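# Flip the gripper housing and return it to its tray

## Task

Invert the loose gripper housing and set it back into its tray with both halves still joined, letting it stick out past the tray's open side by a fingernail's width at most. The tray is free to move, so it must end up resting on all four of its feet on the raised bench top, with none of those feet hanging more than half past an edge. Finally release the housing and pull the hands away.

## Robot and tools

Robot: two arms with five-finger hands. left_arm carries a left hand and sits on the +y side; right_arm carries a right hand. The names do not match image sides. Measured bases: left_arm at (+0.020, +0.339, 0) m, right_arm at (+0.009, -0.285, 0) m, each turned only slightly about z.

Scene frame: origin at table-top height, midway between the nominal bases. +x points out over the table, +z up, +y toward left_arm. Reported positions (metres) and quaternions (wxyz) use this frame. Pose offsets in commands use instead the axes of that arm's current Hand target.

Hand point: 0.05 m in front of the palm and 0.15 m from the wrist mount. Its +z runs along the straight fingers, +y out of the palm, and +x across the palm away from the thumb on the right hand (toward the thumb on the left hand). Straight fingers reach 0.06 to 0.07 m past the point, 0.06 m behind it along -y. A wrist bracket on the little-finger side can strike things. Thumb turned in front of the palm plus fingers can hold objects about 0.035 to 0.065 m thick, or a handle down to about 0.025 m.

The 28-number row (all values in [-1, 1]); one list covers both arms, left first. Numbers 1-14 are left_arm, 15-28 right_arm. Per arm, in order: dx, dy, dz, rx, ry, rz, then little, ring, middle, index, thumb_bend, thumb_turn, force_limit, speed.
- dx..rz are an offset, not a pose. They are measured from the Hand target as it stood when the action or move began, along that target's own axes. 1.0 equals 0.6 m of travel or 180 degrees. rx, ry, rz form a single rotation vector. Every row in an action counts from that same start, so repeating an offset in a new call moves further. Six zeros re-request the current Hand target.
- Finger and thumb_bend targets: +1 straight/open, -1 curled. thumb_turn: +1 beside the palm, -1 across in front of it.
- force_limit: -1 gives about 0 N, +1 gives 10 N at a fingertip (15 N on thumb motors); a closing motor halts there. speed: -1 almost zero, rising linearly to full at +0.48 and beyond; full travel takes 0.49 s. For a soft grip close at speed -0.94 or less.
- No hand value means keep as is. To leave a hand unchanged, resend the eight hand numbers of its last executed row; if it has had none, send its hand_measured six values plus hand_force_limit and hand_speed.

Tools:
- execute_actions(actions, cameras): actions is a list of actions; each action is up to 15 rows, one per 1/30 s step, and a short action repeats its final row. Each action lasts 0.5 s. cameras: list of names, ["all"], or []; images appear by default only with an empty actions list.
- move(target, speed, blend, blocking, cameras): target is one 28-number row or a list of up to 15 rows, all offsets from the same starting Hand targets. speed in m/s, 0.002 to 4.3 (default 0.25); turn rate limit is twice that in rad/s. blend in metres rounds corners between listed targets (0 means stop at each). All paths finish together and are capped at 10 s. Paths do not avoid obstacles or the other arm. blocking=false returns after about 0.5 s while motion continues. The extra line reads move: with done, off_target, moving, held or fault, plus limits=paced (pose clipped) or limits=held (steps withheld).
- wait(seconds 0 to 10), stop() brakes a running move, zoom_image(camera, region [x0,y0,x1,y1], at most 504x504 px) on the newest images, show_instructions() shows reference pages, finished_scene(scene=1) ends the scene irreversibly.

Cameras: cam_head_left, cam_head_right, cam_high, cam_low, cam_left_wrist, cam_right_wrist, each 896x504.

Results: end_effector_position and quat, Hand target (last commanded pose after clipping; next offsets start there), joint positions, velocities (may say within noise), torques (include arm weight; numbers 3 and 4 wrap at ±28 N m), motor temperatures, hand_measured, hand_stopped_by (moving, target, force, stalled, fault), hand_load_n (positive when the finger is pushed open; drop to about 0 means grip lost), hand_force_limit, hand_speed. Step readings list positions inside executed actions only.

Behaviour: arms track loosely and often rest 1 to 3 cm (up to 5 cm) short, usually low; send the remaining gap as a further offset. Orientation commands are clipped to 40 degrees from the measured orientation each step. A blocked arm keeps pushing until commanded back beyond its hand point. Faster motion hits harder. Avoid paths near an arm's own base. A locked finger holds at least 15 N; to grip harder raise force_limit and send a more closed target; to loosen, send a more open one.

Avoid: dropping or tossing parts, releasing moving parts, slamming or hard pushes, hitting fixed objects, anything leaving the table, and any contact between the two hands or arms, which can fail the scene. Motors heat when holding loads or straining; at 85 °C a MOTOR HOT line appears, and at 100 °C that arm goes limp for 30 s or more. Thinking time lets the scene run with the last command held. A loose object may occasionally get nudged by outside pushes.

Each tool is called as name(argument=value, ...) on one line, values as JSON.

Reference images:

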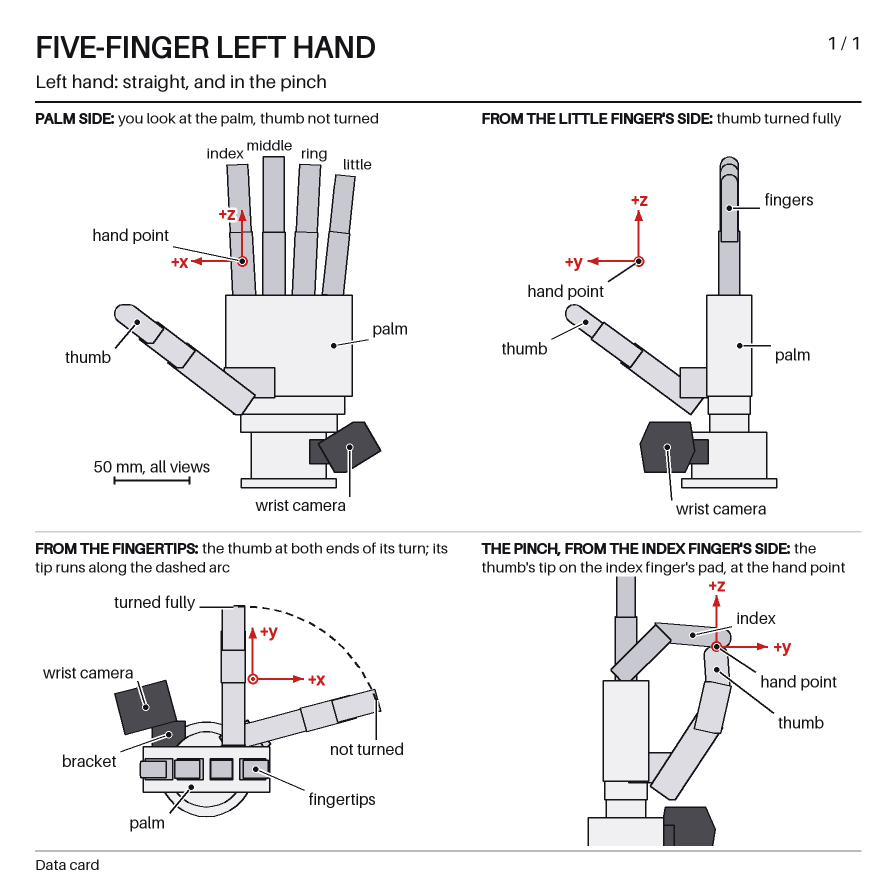

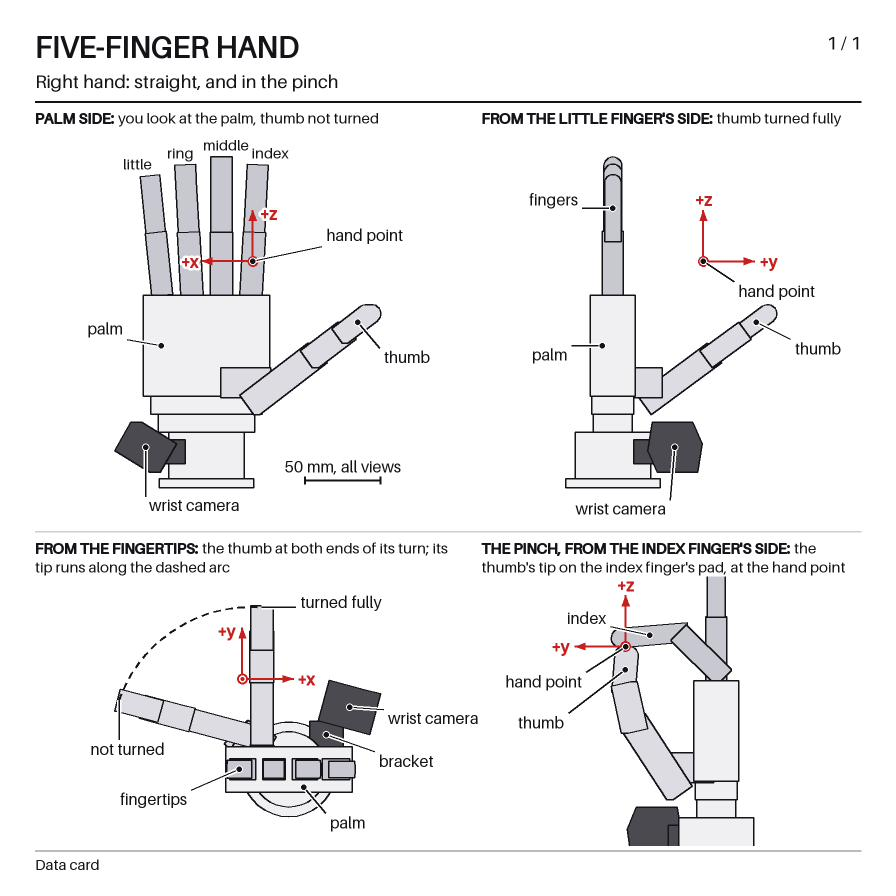

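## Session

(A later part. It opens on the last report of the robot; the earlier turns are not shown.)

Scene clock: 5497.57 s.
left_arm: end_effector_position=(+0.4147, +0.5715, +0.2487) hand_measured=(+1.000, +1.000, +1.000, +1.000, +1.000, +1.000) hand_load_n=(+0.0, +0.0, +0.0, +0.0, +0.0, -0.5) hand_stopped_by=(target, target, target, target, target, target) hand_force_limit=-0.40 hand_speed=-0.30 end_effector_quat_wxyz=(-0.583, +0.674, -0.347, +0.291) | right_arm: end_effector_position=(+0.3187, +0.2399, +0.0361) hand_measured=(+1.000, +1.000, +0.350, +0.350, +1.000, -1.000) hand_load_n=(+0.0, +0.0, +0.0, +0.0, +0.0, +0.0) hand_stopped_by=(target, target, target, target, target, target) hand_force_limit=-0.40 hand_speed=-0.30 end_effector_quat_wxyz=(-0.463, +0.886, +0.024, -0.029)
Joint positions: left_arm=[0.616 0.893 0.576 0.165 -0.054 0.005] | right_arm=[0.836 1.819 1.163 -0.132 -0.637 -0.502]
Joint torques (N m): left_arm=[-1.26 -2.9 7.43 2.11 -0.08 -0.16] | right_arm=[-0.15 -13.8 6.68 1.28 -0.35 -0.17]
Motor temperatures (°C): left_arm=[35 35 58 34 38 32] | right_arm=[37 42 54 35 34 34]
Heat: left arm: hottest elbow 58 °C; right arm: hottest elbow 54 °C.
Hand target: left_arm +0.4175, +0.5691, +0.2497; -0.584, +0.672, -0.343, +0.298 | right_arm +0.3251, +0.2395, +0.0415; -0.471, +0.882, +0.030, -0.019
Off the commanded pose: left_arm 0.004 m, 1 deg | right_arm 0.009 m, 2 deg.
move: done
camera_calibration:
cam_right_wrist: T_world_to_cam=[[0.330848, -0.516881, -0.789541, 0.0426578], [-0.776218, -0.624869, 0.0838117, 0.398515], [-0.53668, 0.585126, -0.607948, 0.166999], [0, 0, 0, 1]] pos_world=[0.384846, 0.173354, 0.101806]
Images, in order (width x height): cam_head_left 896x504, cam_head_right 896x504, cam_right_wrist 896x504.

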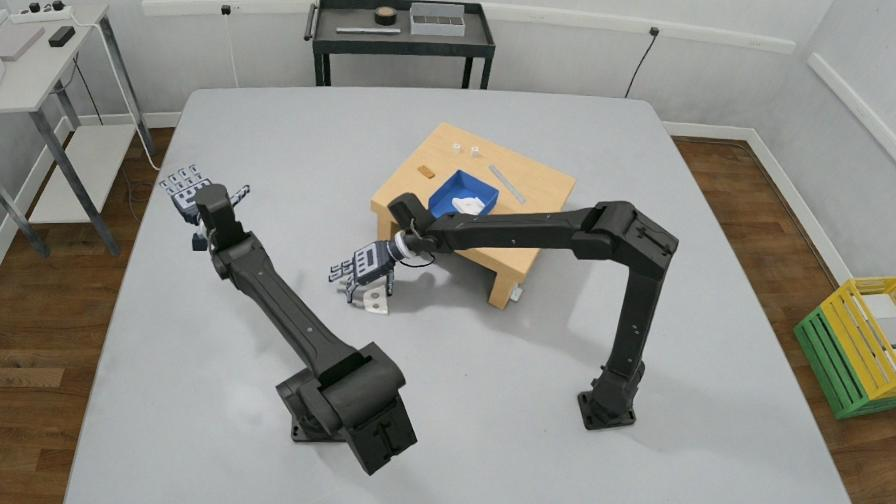

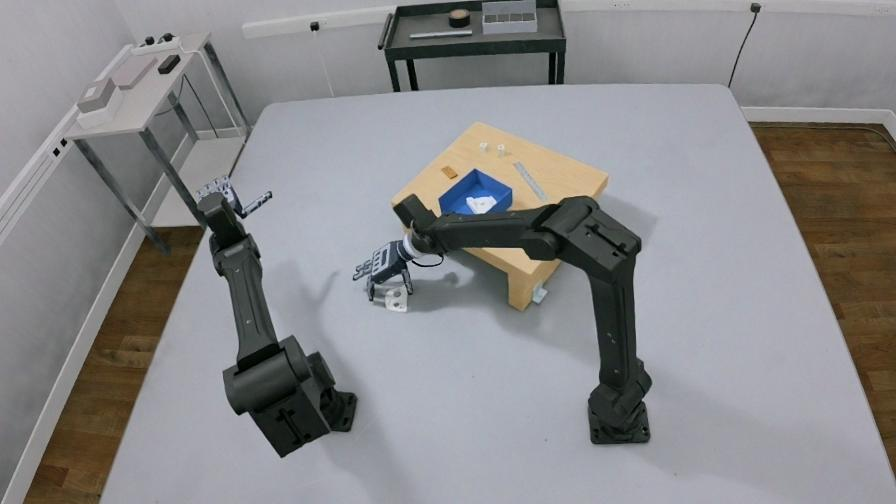

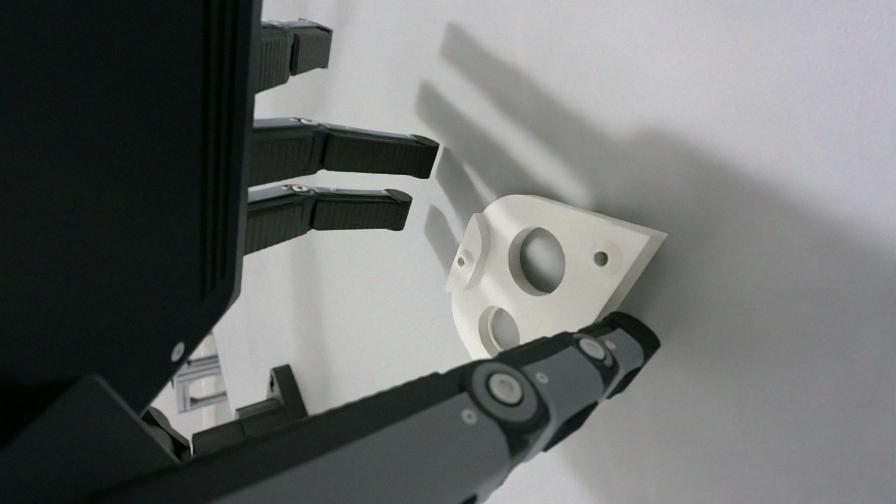

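move(target=[0,0,0,0,0,0,1,1,1,1,1,1,-0.4,-0.3,0,0.0141,0.0095,0,0,0,1,1,0.35,0.35,1,-1,-0.4,-0.3], speed=0.03, cameras=["cam_head_left","cam_head_right","cam_right_wrist"])

zoom_image(camera="cam_head_left", region=[340, 265, 420, 325])

zoom_image(camera="cam_head_right", region=[360, 265, 440, 325])

Scene clock: 5511.50 s.
left_arm: end_effector_position=(+0.4147, +0.5715, +0.2487) hand_measured=(+1.000, +1.000, +1.000, +1.000, +1.000, +1.000) hand_load_n=(+0.0, +0.0, +0.0, +0.0, +0.0, +0.0) hand_stopped_by=(target, target, target, target, target, target) hand_force_limit=-0.40 hand_speed=-0.30 end_effector_quat_wxyz=(-0.583, +0.674, -0.347, +0.291) | right_arm: end_effector_position=(+0.3198, +0.2412, +0.0357) hand_measured=(+1.000, +1.000, +0.350, +0.350, +1.000, -1.000) hand_load_n=(+0.0, +0.0, +0.0, +0.0, +0.5, +0.0) hand_stopped_by=(target, target, target, target, target, target) hand_force_limit=-0.40 hand_speed=-0.30 end_effector_quat_wxyz=(-0.468, +0.883, +0.026, -0.024)
Joint positions: left_arm=[0.616 0.893 0.576 0.165 -0.054 0.005] | right_arm=[0.836 1.819 1.155 -0.107 -0.637 -0.502]
Joint torques (N m): left_arm=[-1.38 -2.96 7.42 2.11 -0.09 -0.16] | right_arm=[-0.09 -12.57 6.6 1.25 -0.35 -0.16]
Motor temperatures (°C): left_arm=[35 35 58 34 38 32] | right_arm=[37 42 53 35 34 34]
Heat: left arm: hottest elbow 58 °C; right arm: hottest elbow 53 °C.
Hand target: left_arm +0.4175, +0.5691, +0.2497; -0.584, +0.672, -0.343, +0.298 | right_arm +0.3251, +0.2395, +0.0313; -0.471, +0.882, +0.030, -0.019
Off the commanded pose: left_arm 0.004 m, 1 deg | right_arm 0.007 m, 1 deg.
move: done
camera_calibration:
cam_right_wrist: T_world_to_cam=[[0.339864, -0.506591, -0.792375, 0.0373002], [-0.776992, -0.625944, 0.0669196, 0.401317], [-0.529883, 0.592925, -0.606353, 0.162492], [0, 0, 0, 1]] pos_world=[0.385245, 0.173752, 0.101227]
Images, in order (width x height): cam_head_left 896x504, cam_head_right 896x504, cam_right_wrist 896x504.

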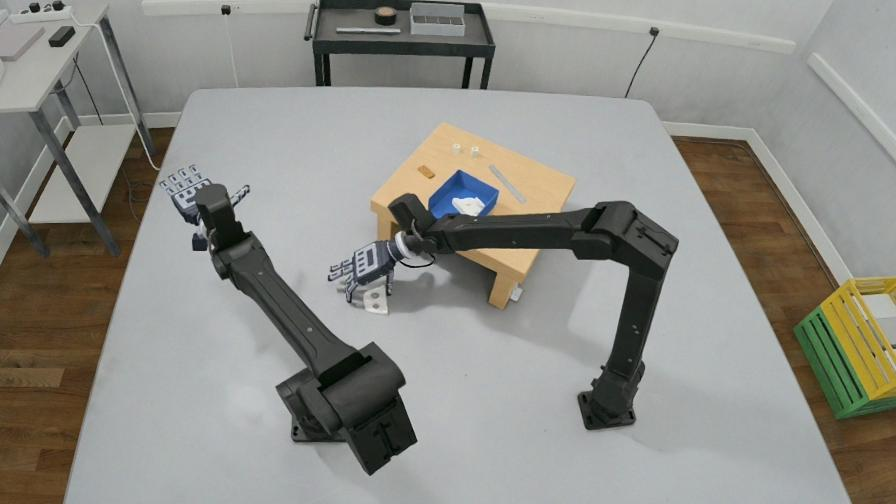

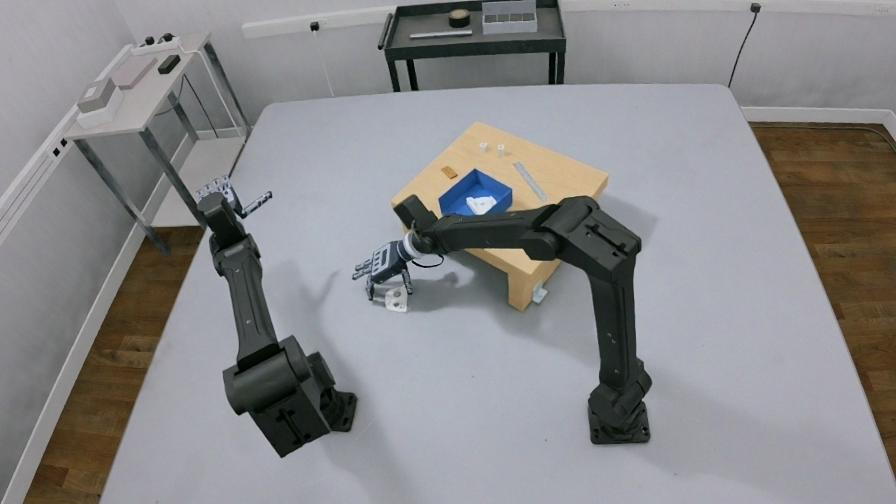

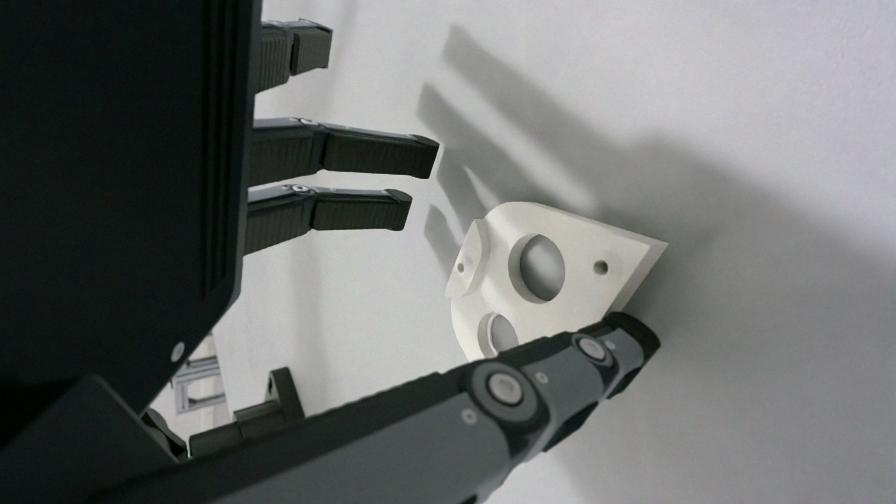

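Scaled by 6.300 from the camera's 896x504 image, which has a finer 1280x720 frame.

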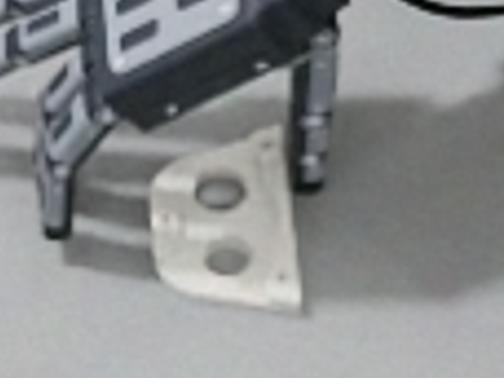

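Scaled by 6.300 from the camera's 896x504 image, which has a finer 1280x720 frame.

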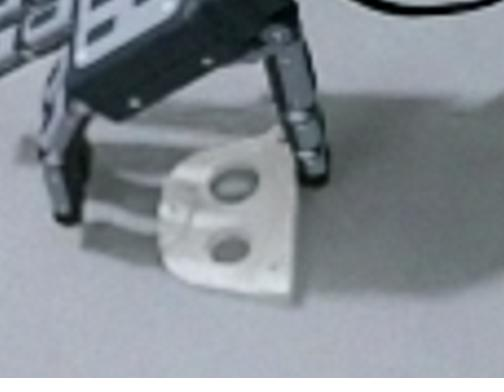

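move(target=[[0,0,0,0,0,0,1,1,1,1,1,1,-0.4,-0.3,0,-0.0092,-0.0102,0,0,0,1,1,0.35,0.35,1,-1,-0.4,-0.3],[0,0,0,0,0,0,1,1,1,1,1,1,-0.4,-0.3,-0.001,0,-0.018,0,0,0,1,1,0.35,0.35,1,-1,-0.4,-0.3],[0,0,0,0,0,0,1,1,1,1,1,1,-0.4,-0.3,-0.001,0.025,-0.0013,0,0,0,1,1,0.35,0.35,1,-1,-0.4,-0.3]], speed=0.04, cameras=["cam_head_left","cam_head_right","cam_right_wrist"])

zoom_image(camera="cam_head_left", region=[340, 265, 420, 325])

zoom_image(camera="cam_head_right", region=[360, 265, 440, 325])

Scene clock: 5531.23 s.
left_arm: end_effector_position=(+0.4147, +0.5715, +0.2487) hand_measured=(+1.000, +1.000, +1.000, +1.000, +1.000, +1.000) hand_load_n=(+0.0, +0.0, +0.0, +0.0, +0.0, -0.5) hand_stopped_by=(target, target, target, target, target, target) hand_force_limit=-0.40 hand_speed=-0.30 end_effector_quat_wxyz=(-0.583, +0.674, -0.347, +0.291) | right_arm: end_effector_position=(+0.3205, +0.2336, +0.0290) hand_measured=(+1.000, +1.000, +0.350, +0.350, +1.000, -1.000) hand_load_n=(+0.0, +0.0, +0.0, +0.0, +0.5, +1.0) hand_stopped_by=(target, target, target, target, target, target) hand_force_limit=-0.40 hand_speed=-0.30 end_effector_quat_wxyz=(-0.472, +0.881, +0.028, -0.023)
Joint positions: left_arm=[0.616 0.893 0.576 0.165 -0.054 0.005] | right_arm=[0.824 1.819 1.129 -0.079 -0.65 -0.512]
Joint torques (N m): left_arm=[-1.38 -2.96 7.46 2.13 -0.09 -0.15] | right_arm=[-0.09 -11.99 6.23 1.36 -0.2 -0.17]
Motor temperatures (°C): left_arm=[35 35 58 34 38 32] | right_arm=[37 42 53 35 34 34]
Heat: left arm: hottest elbow 58 °C; right arm: hottest elbow 53 °C.
Hand target: left_arm +0.4175, +0.5691, +0.2497; -0.584, +0.672, -0.343, +0.298 | right_arm +0.3250, +0.2305, +0.0193; -0.471, +0.882, +0.030, -0.019
Off the commanded pose: left_arm 0.004 m, 1 deg | right_arm 0.011 m, 1 deg.
move: off_target (right_arm)
camera_calibration:
cam_right_wrist: T_world_to_cam=[[0.343402, -0.499318, -0.79546, 0.0251922], [-0.775632, -0.628366, 0.0595891, 0.397887], [-0.529594, 0.596521, -0.603069, 0.162349], [0, 0, 0, 1]] pos_world=[0.385942, 0.165753, 0.0942377]
Images, in order (width x height): cam_head_left 896x504, cam_head_right 896x504, cam_right_wrist 896x504.

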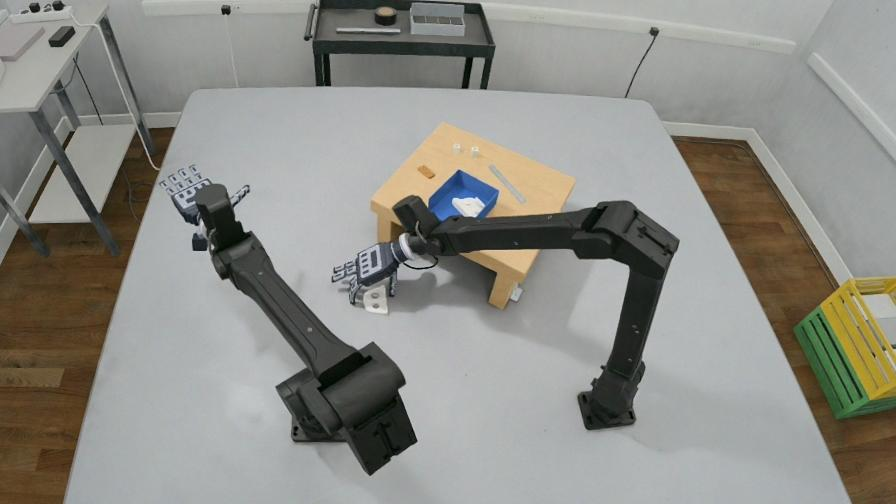

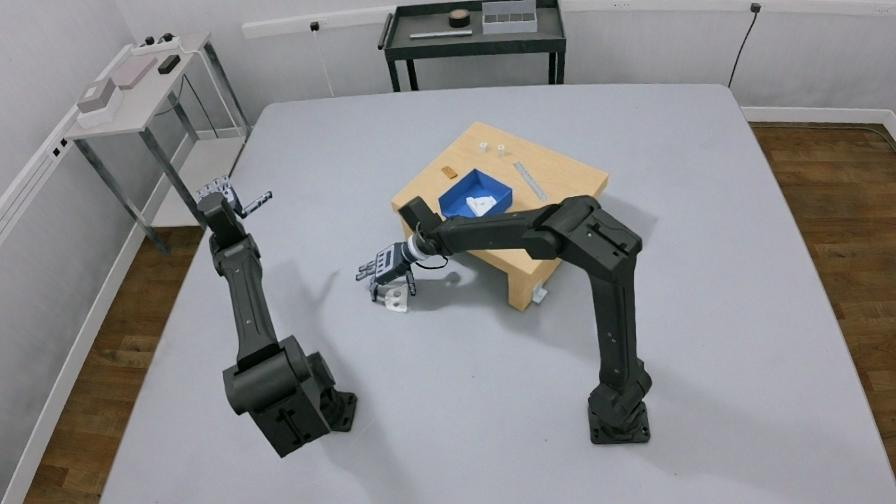

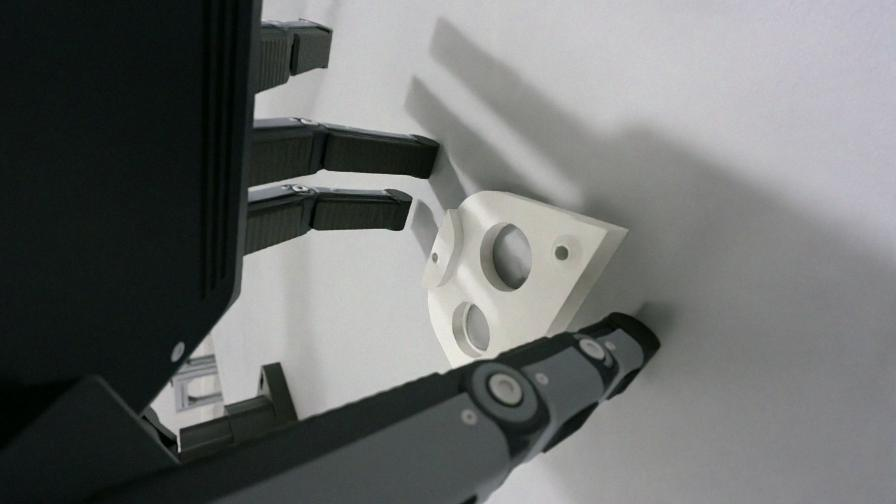

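Scaled by 6.300 from the camera's 896x504 image, which has a finer 1280x720 frame.

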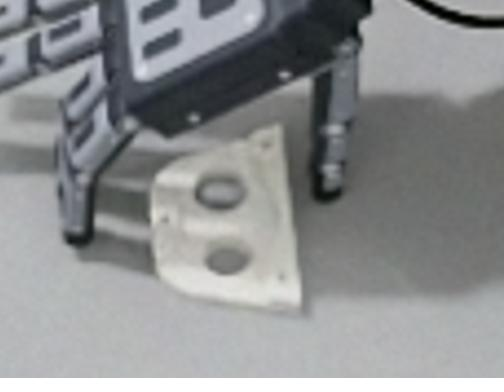

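Scaled by 6.300 from the camera's 896x504 image, which has a finer 1280x720 frame.

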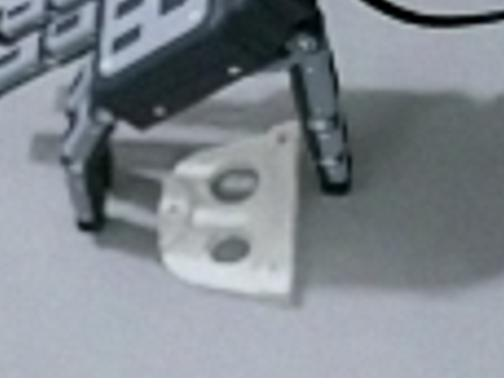

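move(target=[0,0,0,0,0,0,1,1,1,1,1,1,-0.4,-0.3,0,0,0,0,0,0,1,1,-0.2,-0.2,1,-1,-0.4,-0.9], speed=0.03, cameras=["cam_head_left","cam_head_right","cam_right_wrist"])

zoom_image(camera="cam_head_left", region=[340, 265, 420, 325])

zoom_image(camera="cam_head_right", region=[360, 265, 440, 325])

Scene clock: 5543.87 s.
left_arm: end_effector_position=(+0.4147, +0.5715, +0.2487) hand_measured=(+1.000, +1.000, +1.000, +1.000, +1.000, +1.000) hand_load_n=(-0.5, +0.0, +0.0, +0.0, +0.0, -0.5) hand_stopped_by=(target, target, target, target, target, target) hand_force_limit=-0.40 hand_speed=-0.30 end_effector_quat_wxyz=(-0.583, +0.674, -0.347, +0.291) | right_arm: end_effector_position=(+0.3223, +0.2356, +0.0306) hand_measured=(+1.000, +1.000, -0.200, -0.200, +1.000, -1.000) hand_load_n=(+0.0, +0.0, +0.0, +2.0, +1.0, -0.5) hand_stopped_by=(target, target, target, target, target, target) hand_force_limit=-0.40 hand_speed=-0.90 end_effector_quat_wxyz=(-0.476, +0.879, +0.031, -0.020)
Joint positions: left_arm=[0.616 0.893 0.576 0.165 -0.054 0.005] | right_arm=[0.824 1.819 1.129 -0.066 -0.65 -0.512]
Joint torques (N m): left_arm=[-1.38 -2.96 7.45 2.13 -0.08 -0.16] | right_arm=[-0.03 -11.99 6.23 0.92 -0.18 -0.16]
Motor temperatures (°C): left_arm=[35 35 58 34 38 32] | right_arm=[37 42 52 36 34 34]
Heat: left arm: hottest elbow 58 °C; right arm: hottest elbow 52 °C.
Hand target: left_arm +0.4175, +0.5691, +0.2497; -0.584, +0.672, -0.343, +0.298 | right_arm +0.3251, +0.2306, +0.0194; -0.471, +0.882, +0.030, -0.019
Off the commanded pose: left_arm 0.004 m, 1 deg | right_arm 0.013 m, 1 deg.
move: off_target (right_arm)
camera_calibration:
cam_right_wrist: T_world_to_cam=[[0.350265, -0.491348, -0.797428, 0.0228844], [-0.775915, -0.629098, 0.0468135, 0.40106], [-0.524662, 0.602339, -0.601596, 0.160041], [0, 0, 0, 1]] pos_world=[0.38714, 0.167152, 0.0957535]
Images, in order (width x height): cam_head_left 896x504, cam_head_right 896x504, cam_right_wrist 896x504.

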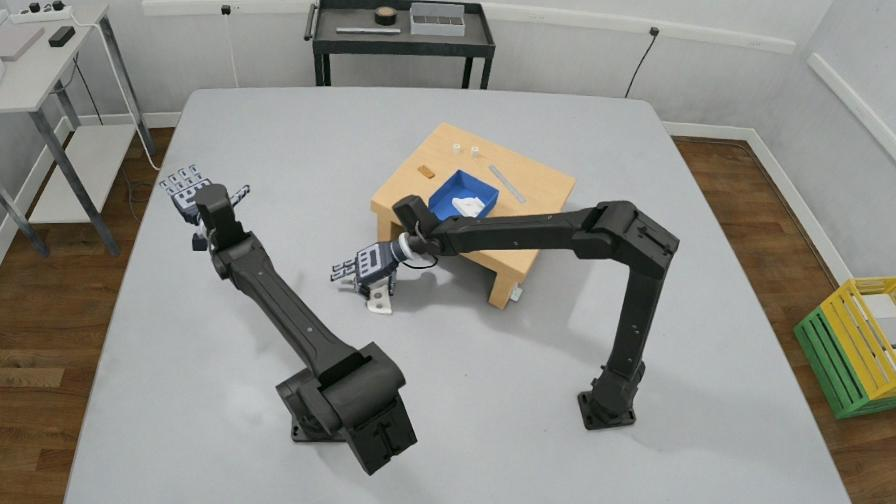

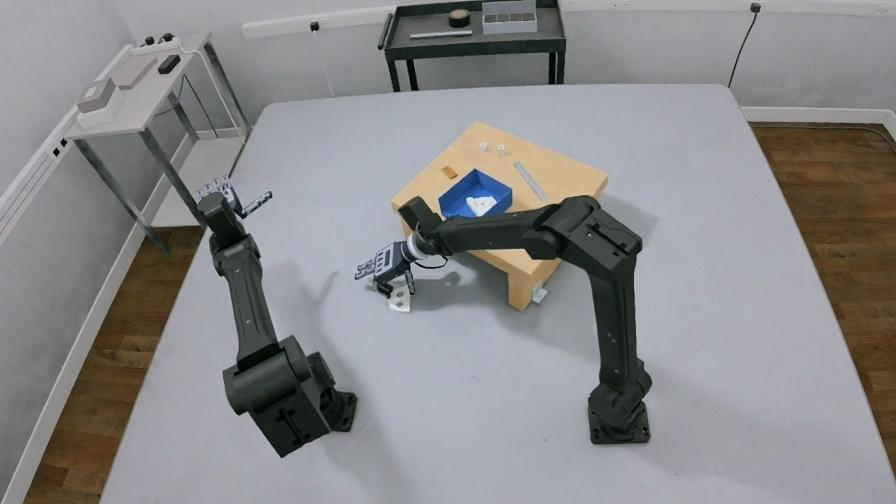

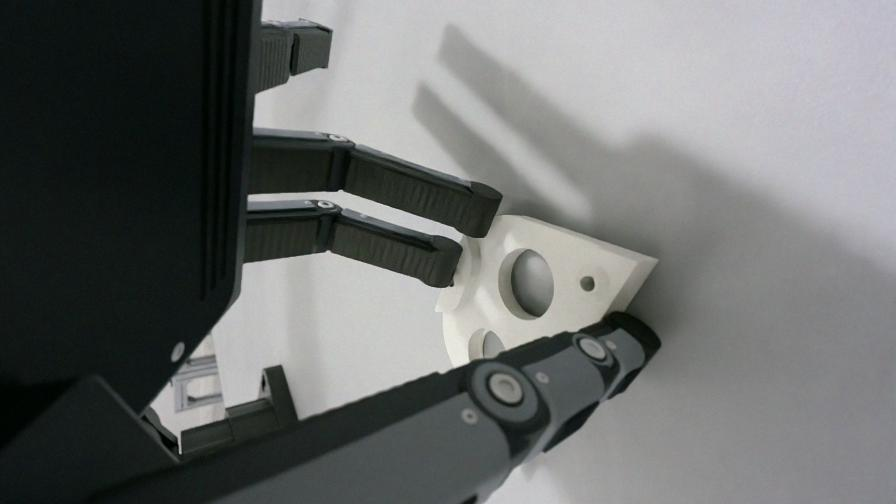

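Scaled by 6.300 from the camera's 896x504 image, which has a finer 1280x720 frame.

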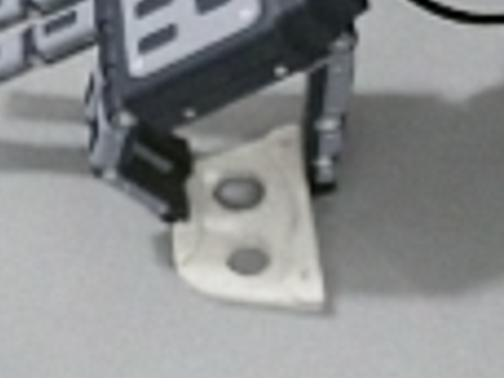

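Scaled by 6.300 from the camera's 896x504 image, which has a finer 1280x720 frame.

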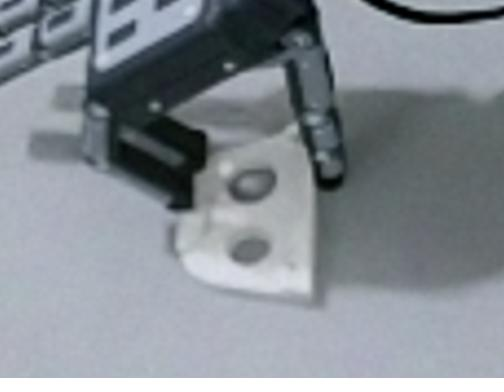

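move(target=[0,0,0,0,0,0,1,1,1,1,1,1,-0.4,-0.3,0,0,0,0,0,0,1,1,-0.5,-0.5,1,-1,-0.3,-0.9], speed=0.03, cameras=["cam_head_left","cam_head_right","cam_right_wrist"])

zoom_image(camera="cam_head_left", region=[340, 265, 420, 325])

zoom_image(camera="cam_head_right", region=[360, 265, 440, 325])

Scene clock: 5551.83 s.
left_arm: end_effector_position=(+0.4147, +0.5715, +0.2487) hand_measured=(+1.000, +1.000, +1.000, +1.000, +1.000, +1.000) hand_load_n=(+0.0, +0.0, +0.0, -0.5, +0.0, -0.5) hand_stopped_by=(target, target, target, target, target, target) hand_force_limit=-0.40 hand_speed=-0.30 end_effector_quat_wxyz=(-0.583, +0.674, -0.347, +0.291) | right_arm: end_effector_position=(+0.3217, +0.2348, +0.0296) hand_measured=(+1.000, +1.000, -0.500, -0.500, +1.000, -1.000) hand_load_n=(+0.0, +0.0, +0.0, +0.0, +0.0, +0.0) hand_stopped_by=(target, target, target, target, target, target) hand_force_limit=-0.30 hand_speed=-0.90 end_effector_quat_wxyz=(-0.475, +0.879, +0.030, -0.020)
Joint positions: left_arm=[0.616 0.893 0.576 0.165 -0.054 0.005] | right_arm=[0.824 1.819 1.127 -0.066 -0.649 -0.512]
Joint torques (N m): left_arm=[-1.38 -3.02 7.42 2.11 -0.09 -0.16] | right_arm=[-0.09 -11.93 6.37 0.91 -0.21 -0.16]
Motor temperatures (°C): left_arm=[35 35 58 34 38 32] | right_arm=[37 42 52 35 34 34]
Heat: left arm: hottest elbow 58 °C; right arm: hottest elbow 52 °C.
Hand target: left_arm +0.4175, +0.5691, +0.2497; -0.584, +0.672, -0.343, +0.298 | right_arm +0.3251, +0.2305, +0.0193; -0.471, +0.882, +0.030, -0.019
Off the commanded pose: left_arm 0.004 m, 1 deg | right_arm 0.012 m, 1 deg.
move: off_target (right_arm)
camera_calibration:
cam_right_wrist: T_world_to_cam=[[0.349413, -0.493108, -0.796715, 0.0224708], [-0.776089, -0.628734, 0.0487735, 0.4001], [-0.524973, 0.60128, -0.602383, 0.159968], [0, 0, 0, 1]] pos_world=[0.386641, 0.166452, 0.0947508]
Images, in order (width x height): cam_head_left 896x504, cam_head_right 896x504, cam_right_wrist 896x504.

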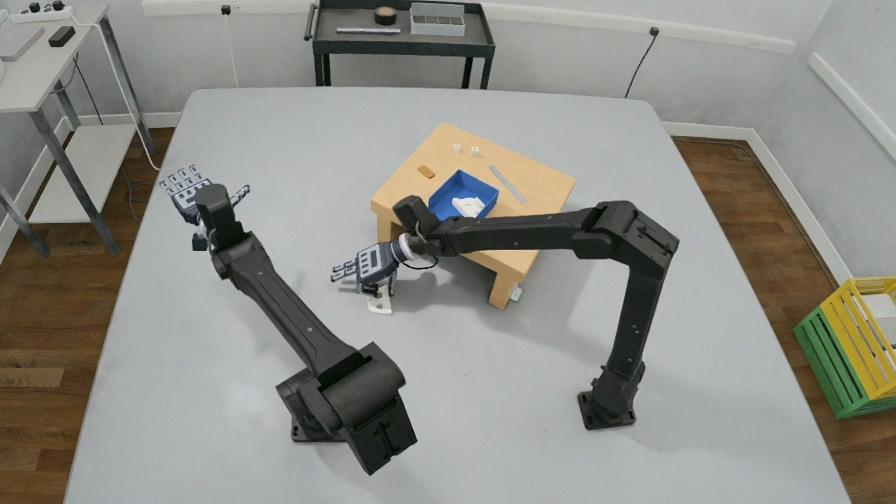

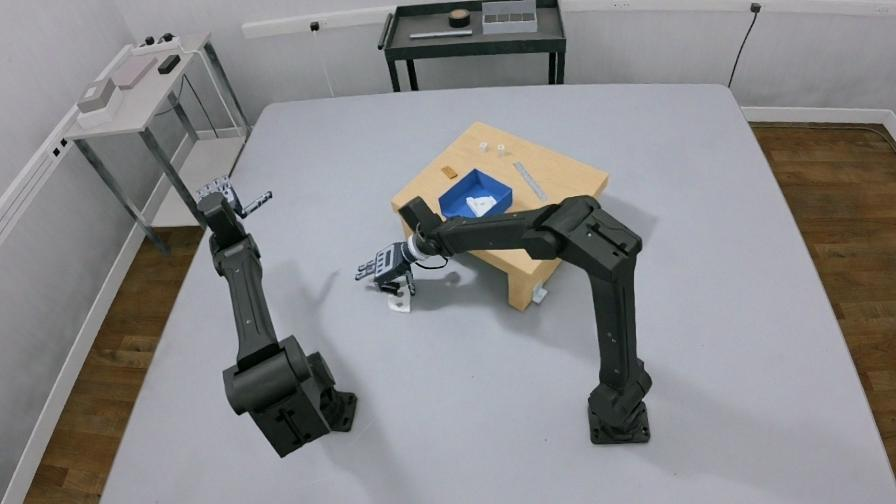

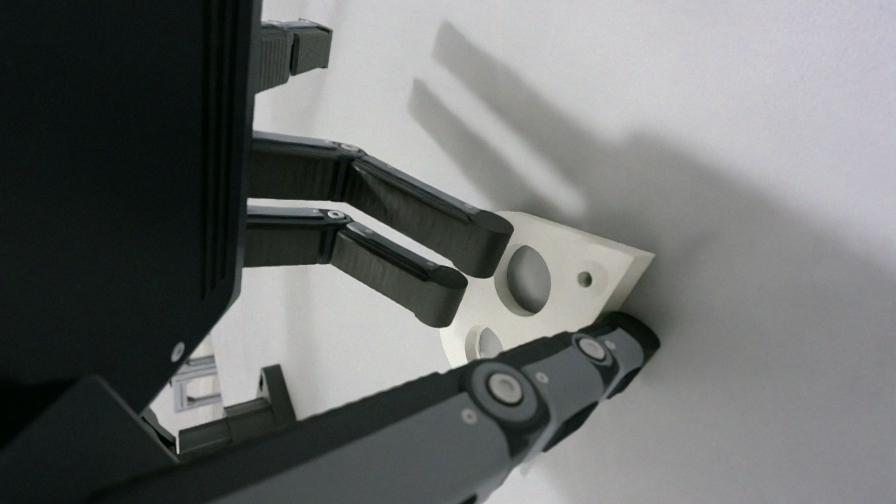

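Scaled by 6.300 from the camera's 896x504 image, which has a finer 1280x720 frame.

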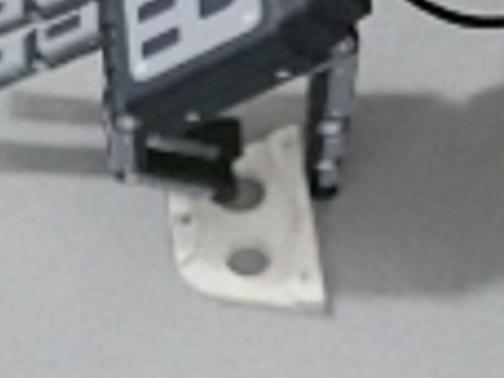

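Scaled by 6.300 from the camera's 896x504 image, which has a finer 1280x720 frame.

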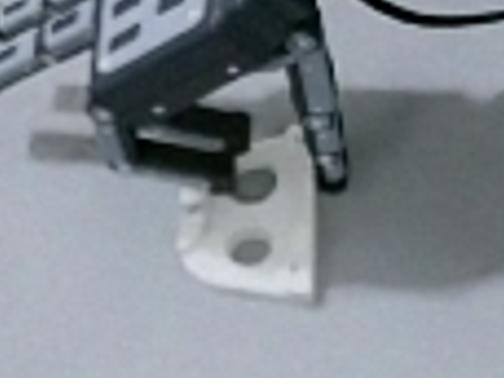

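move(target=[[0,0,0,0,0,0,1,1,1,1,1,1,-0.4,-0.3,0,-0.0761,-0.0512,0,0,0,1,1,-0.5,-0.5,1,-1,-0.3,-0.9],[0,0,0,0,0,0,1,1,1,1,1,1,-0.4,-0.3,-0.0236,-0.054,-0.0688,0.011,0,0,1,1,0.45,0.45,0.7,-1,-0.4,-0.3]], speed=0.06, cameras=["cam_head_left","cam_head_right","cam_right_wrist"])

zoom_image(camera="cam_head_left", region=[340, 265, 420, 325])

zoom_image(camera="cam_head_right", region=[360, 265, 440, 325])

Scene clock: 5612.20 s.
left_arm: end_effector_position=(+0.4147, +0.5715, +0.2487) hand_measured=(+1.000, +1.000, +1.000, +1.000, +1.000, +1.000) hand_load_n=(+0.0, +0.0, +0.0, +0.0, +0.0, +0.0) hand_stopped_by=(target, target, target, target, target, target) hand_force_limit=-0.40 hand_speed=-0.30 end_effector_quat_wxyz=(-0.583, +0.674, -0.347, +0.291) | right_arm: end_effector_position=(+0.3070, +0.2130, +0.0594) hand_measured=(+1.000, +1.000, +0.450, +0.450, +0.700, -1.000) hand_load_n=(+0.0, +0.0, +0.0, +0.0, +0.5, +0.0) hand_stopped_by=(target, target, target, target, target, target) hand_force_limit=-0.40 hand_speed=-0.30 end_effector_quat_wxyz=(-0.476, +0.878, +0.028, -0.029)
Joint positions: left_arm=[0.616 0.893 0.576 0.165 -0.054 0.005] | right_arm=[0.812 1.72 1.079 -0.129 -0.672 -0.514]
Joint torques (N m): left_arm=[-1.32 -3.08 7.42 2.13 -0.08 -0.16] | right_arm=[-0.09 -13.16 6.75 1.26 -0.35 0]
Motor temperatures (°C): left_arm=[35 35 57 34 38 32] | right_arm=[37 42 50 35 34 34]
Heat: left arm: hottest elbow 57 °C; right arm: hottest elbow 50 °C.
Hand target: left_arm +0.4175, +0.5691, +0.2497; -0.584, +0.672, -0.343, +0.298 | right_arm +0.3123, +0.2132, +0.0692; -0.486, +0.873, +0.029, -0.019
Off the commanded pose: left_arm 0.004 m, 1 deg | right_arm 0.011 m, 2 deg.
move: off_target (right_arm); target 2's new numbers were sent with right_arm's hand 0.011 m and 2 deg from that target
camera_calibration:
cam_right_wrist: T_world_to_cam=[[0.337608, -0.489861, -0.803777, 0.0440218], [-0.771851, -0.632824, 0.0614753, 0.372324], [-0.538764, 0.599642, -0.591746, 0.187321], [0, 0, 0, 1]] pos_world=[0.373438, 0.144855, 0.123341]
Images, in order (width x height): cam_head_left 896x504, cam_head_right 896x504, cam_right_wrist 896x504.

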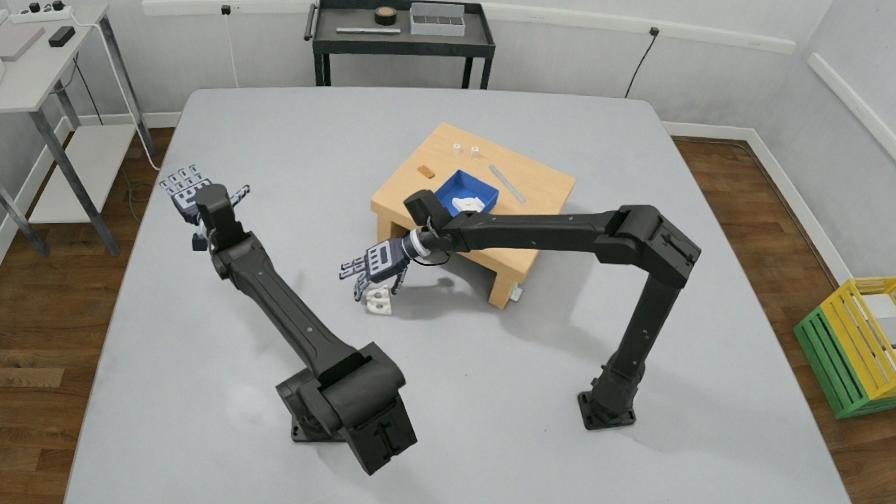

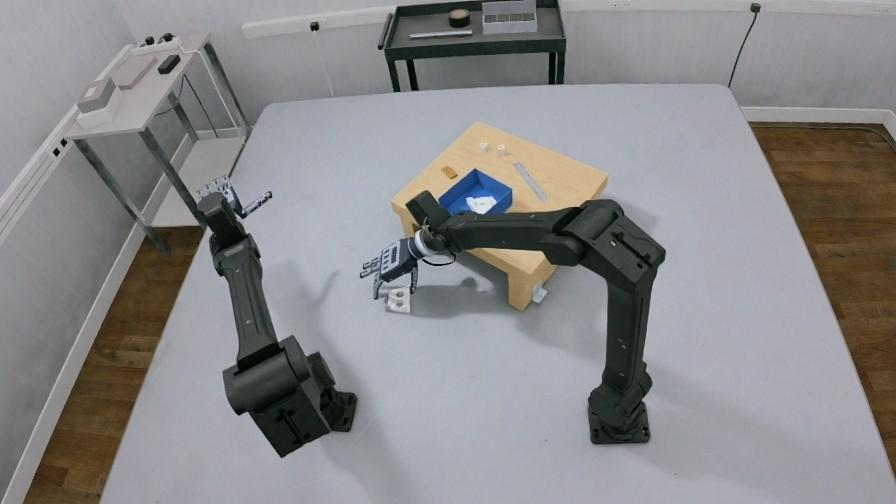

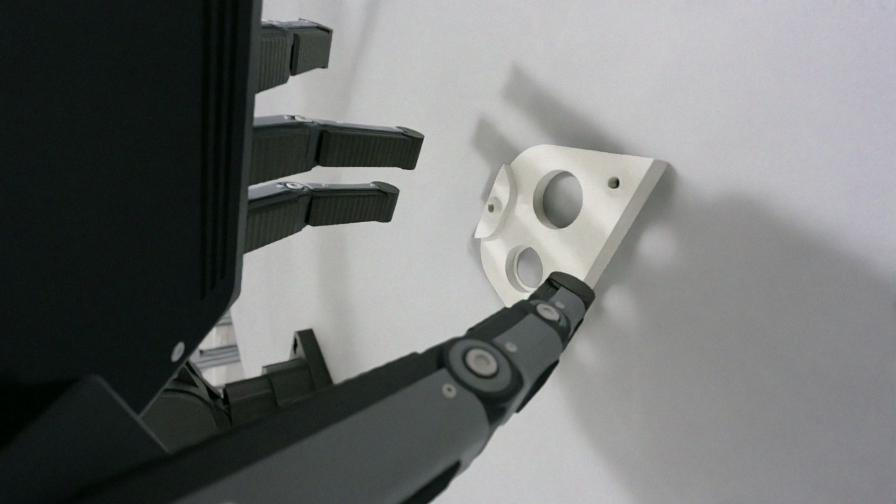

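Scaled by 6.300 from the camera's 896x504 image, which has a finer 1280x720 frame.

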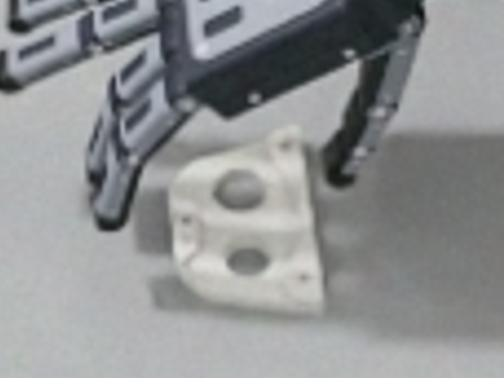

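Scaled by 6.300 from the camera's 896x504 image, which has a finer 1280x720 frame.

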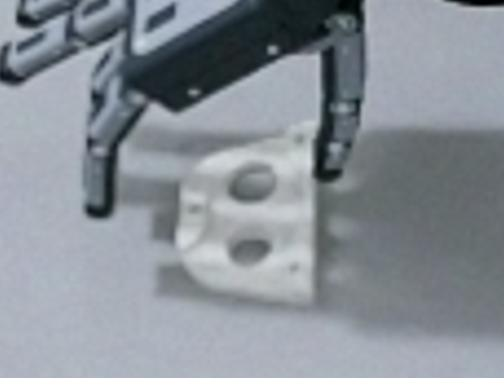

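move(target=[0,0,0,0,0,0,1,1,1,1,1,1,-0.4,-0.3,0.0048,0.0435,0.0247,0,0,0,1,1,0.45,0.45,0.7,-1,-0.4,-0.3], speed=0.04, cameras=["cam_head_left","cam_head_right","cam_right_wrist"])

zoom_image(camera="cam_head_left", region=[340, 265, 420, 325])

zoom_image(camera="cam_head_right", region=[360, 265, 440, 325])

Scene clock: 5622.60 s.
left_arm: end_effector_position=(+0.4147, +0.5715, +0.2487) hand_measured=(+1.000, +1.000, +1.000, +1.000, +1.000, +1.000) hand_load_n=(+0.0, +0.0, +0.0, +0.0, +0.0, +0.0) hand_stopped_by=(target, target, target, target, target, target) hand_force_limit=-0.40 hand_speed=-0.30 end_effector_quat_wxyz=(-0.583, +0.674, -0.347, +0.291) | right_arm: end_effector_position=(+0.3103, +0.2136, +0.0443) hand_measured=(+1.000, +1.000, +0.450, +0.450, +0.700, -1.000) hand_load_n=(+0.0, +0.0, +0.0, +0.0, +0.0, +0.0) hand_stopped_by=(target, target, target, target, target, target) hand_force_limit=-0.40 hand_speed=-0.30 end_effector_quat_wxyz=(-0.484, +0.874, +0.031, -0.022)
Joint positions: left_arm=[0.616 0.893 0.576 0.165 -0.054 0.005] | right_arm=[0.807 1.746 1.055 -0.056 -0.675 -0.514]
Joint torques (N m): left_arm=[-1.32 -2.96 7.45 2.13 -0.09 -0.16] | right_arm=[-0.15 -11.28 6.63 1.29 -0.36 -0.05]
Motor temperatures (°C): left_arm=[35 35 57 34 38 32] | right_arm=[37 41 50 35 34 34]
Heat: left arm: hottest elbow 57 °C; right arm: hottest elbow 50 °C.
Hand target: left_arm +0.4175, +0.5691, +0.2497; -0.584, +0.672, -0.343, +0.298 | right_arm +0.3152, +0.2123, +0.0394; -0.486, +0.873, +0.029, -0.019
Off the commanded pose: left_arm 0.004 m, 1 deg | right_arm 0.007 m, 0 deg.
move: done
camera_calibration:
cam_right_wrist: T_world_to_cam=[[0.348182, -0.475323, -0.807983, 0.0248501], [-0.773902, -0.632141, 0.0383819, 0.377768], [-0.529003, 0.611936, -0.587954, 0.173979], [0, 0, 0, 1]] pos_world=[0.375738, 0.14415, 0.10787]
Images, in order (width x height): cam_head_left 896x504, cam_head_right 896x504, cam_right_wrist 896x504.

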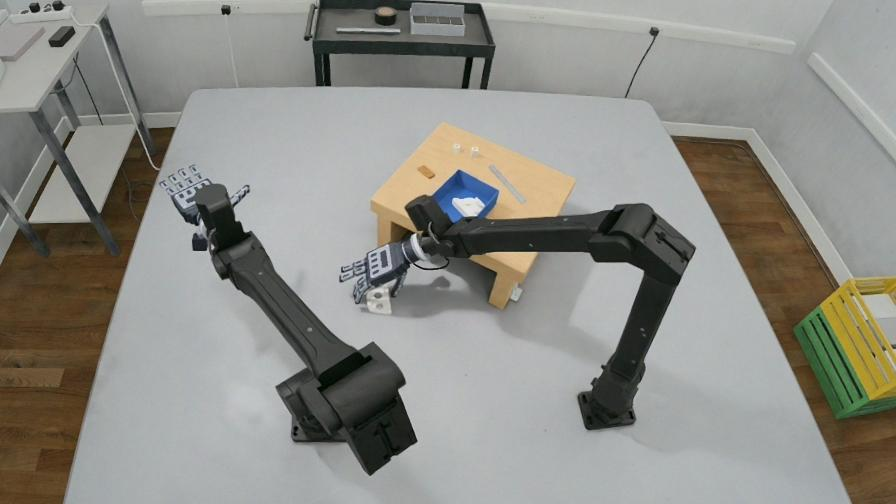

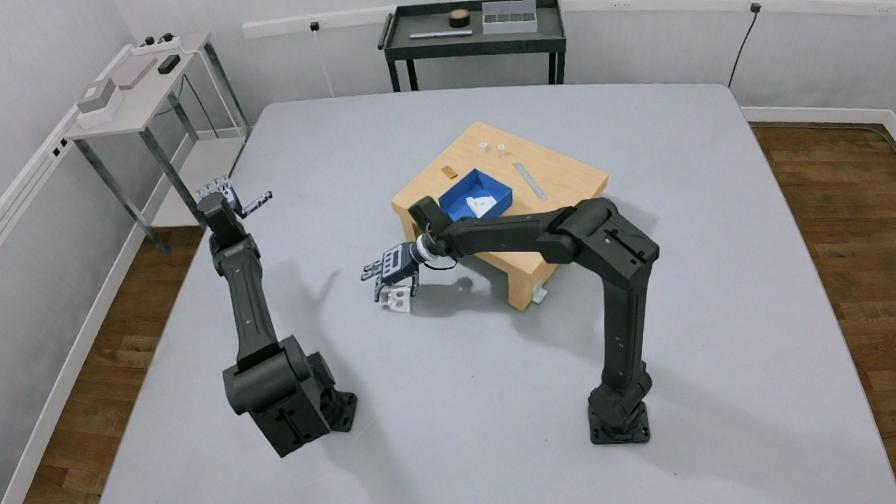

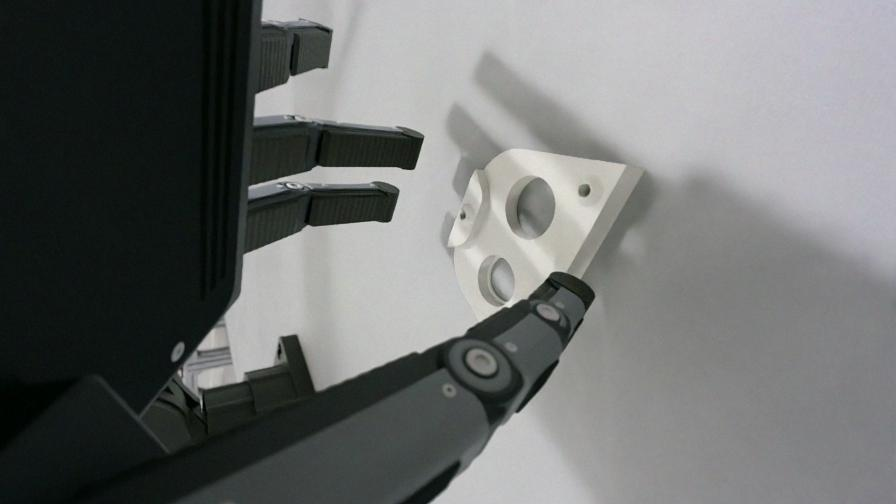

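Scaled by 6.300 from the camera's 896x504 image, which has a finer 1280x720 frame.

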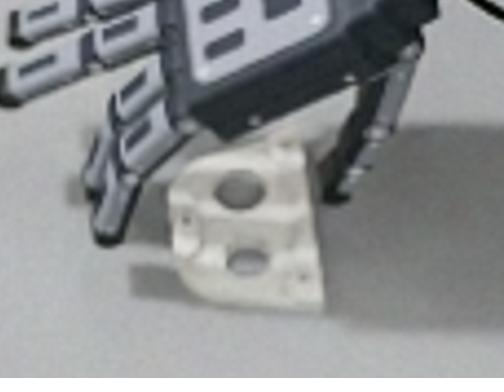

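Scaled by 6.300 from the camera's 896x504 image, which has a finer 1280x720 frame.

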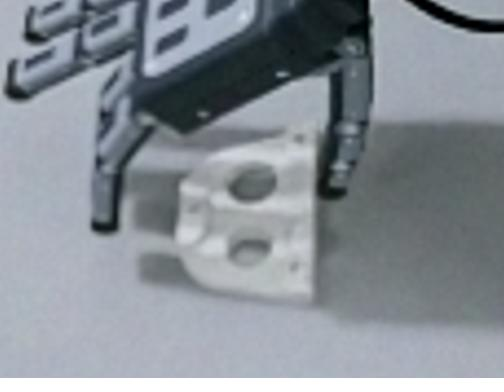

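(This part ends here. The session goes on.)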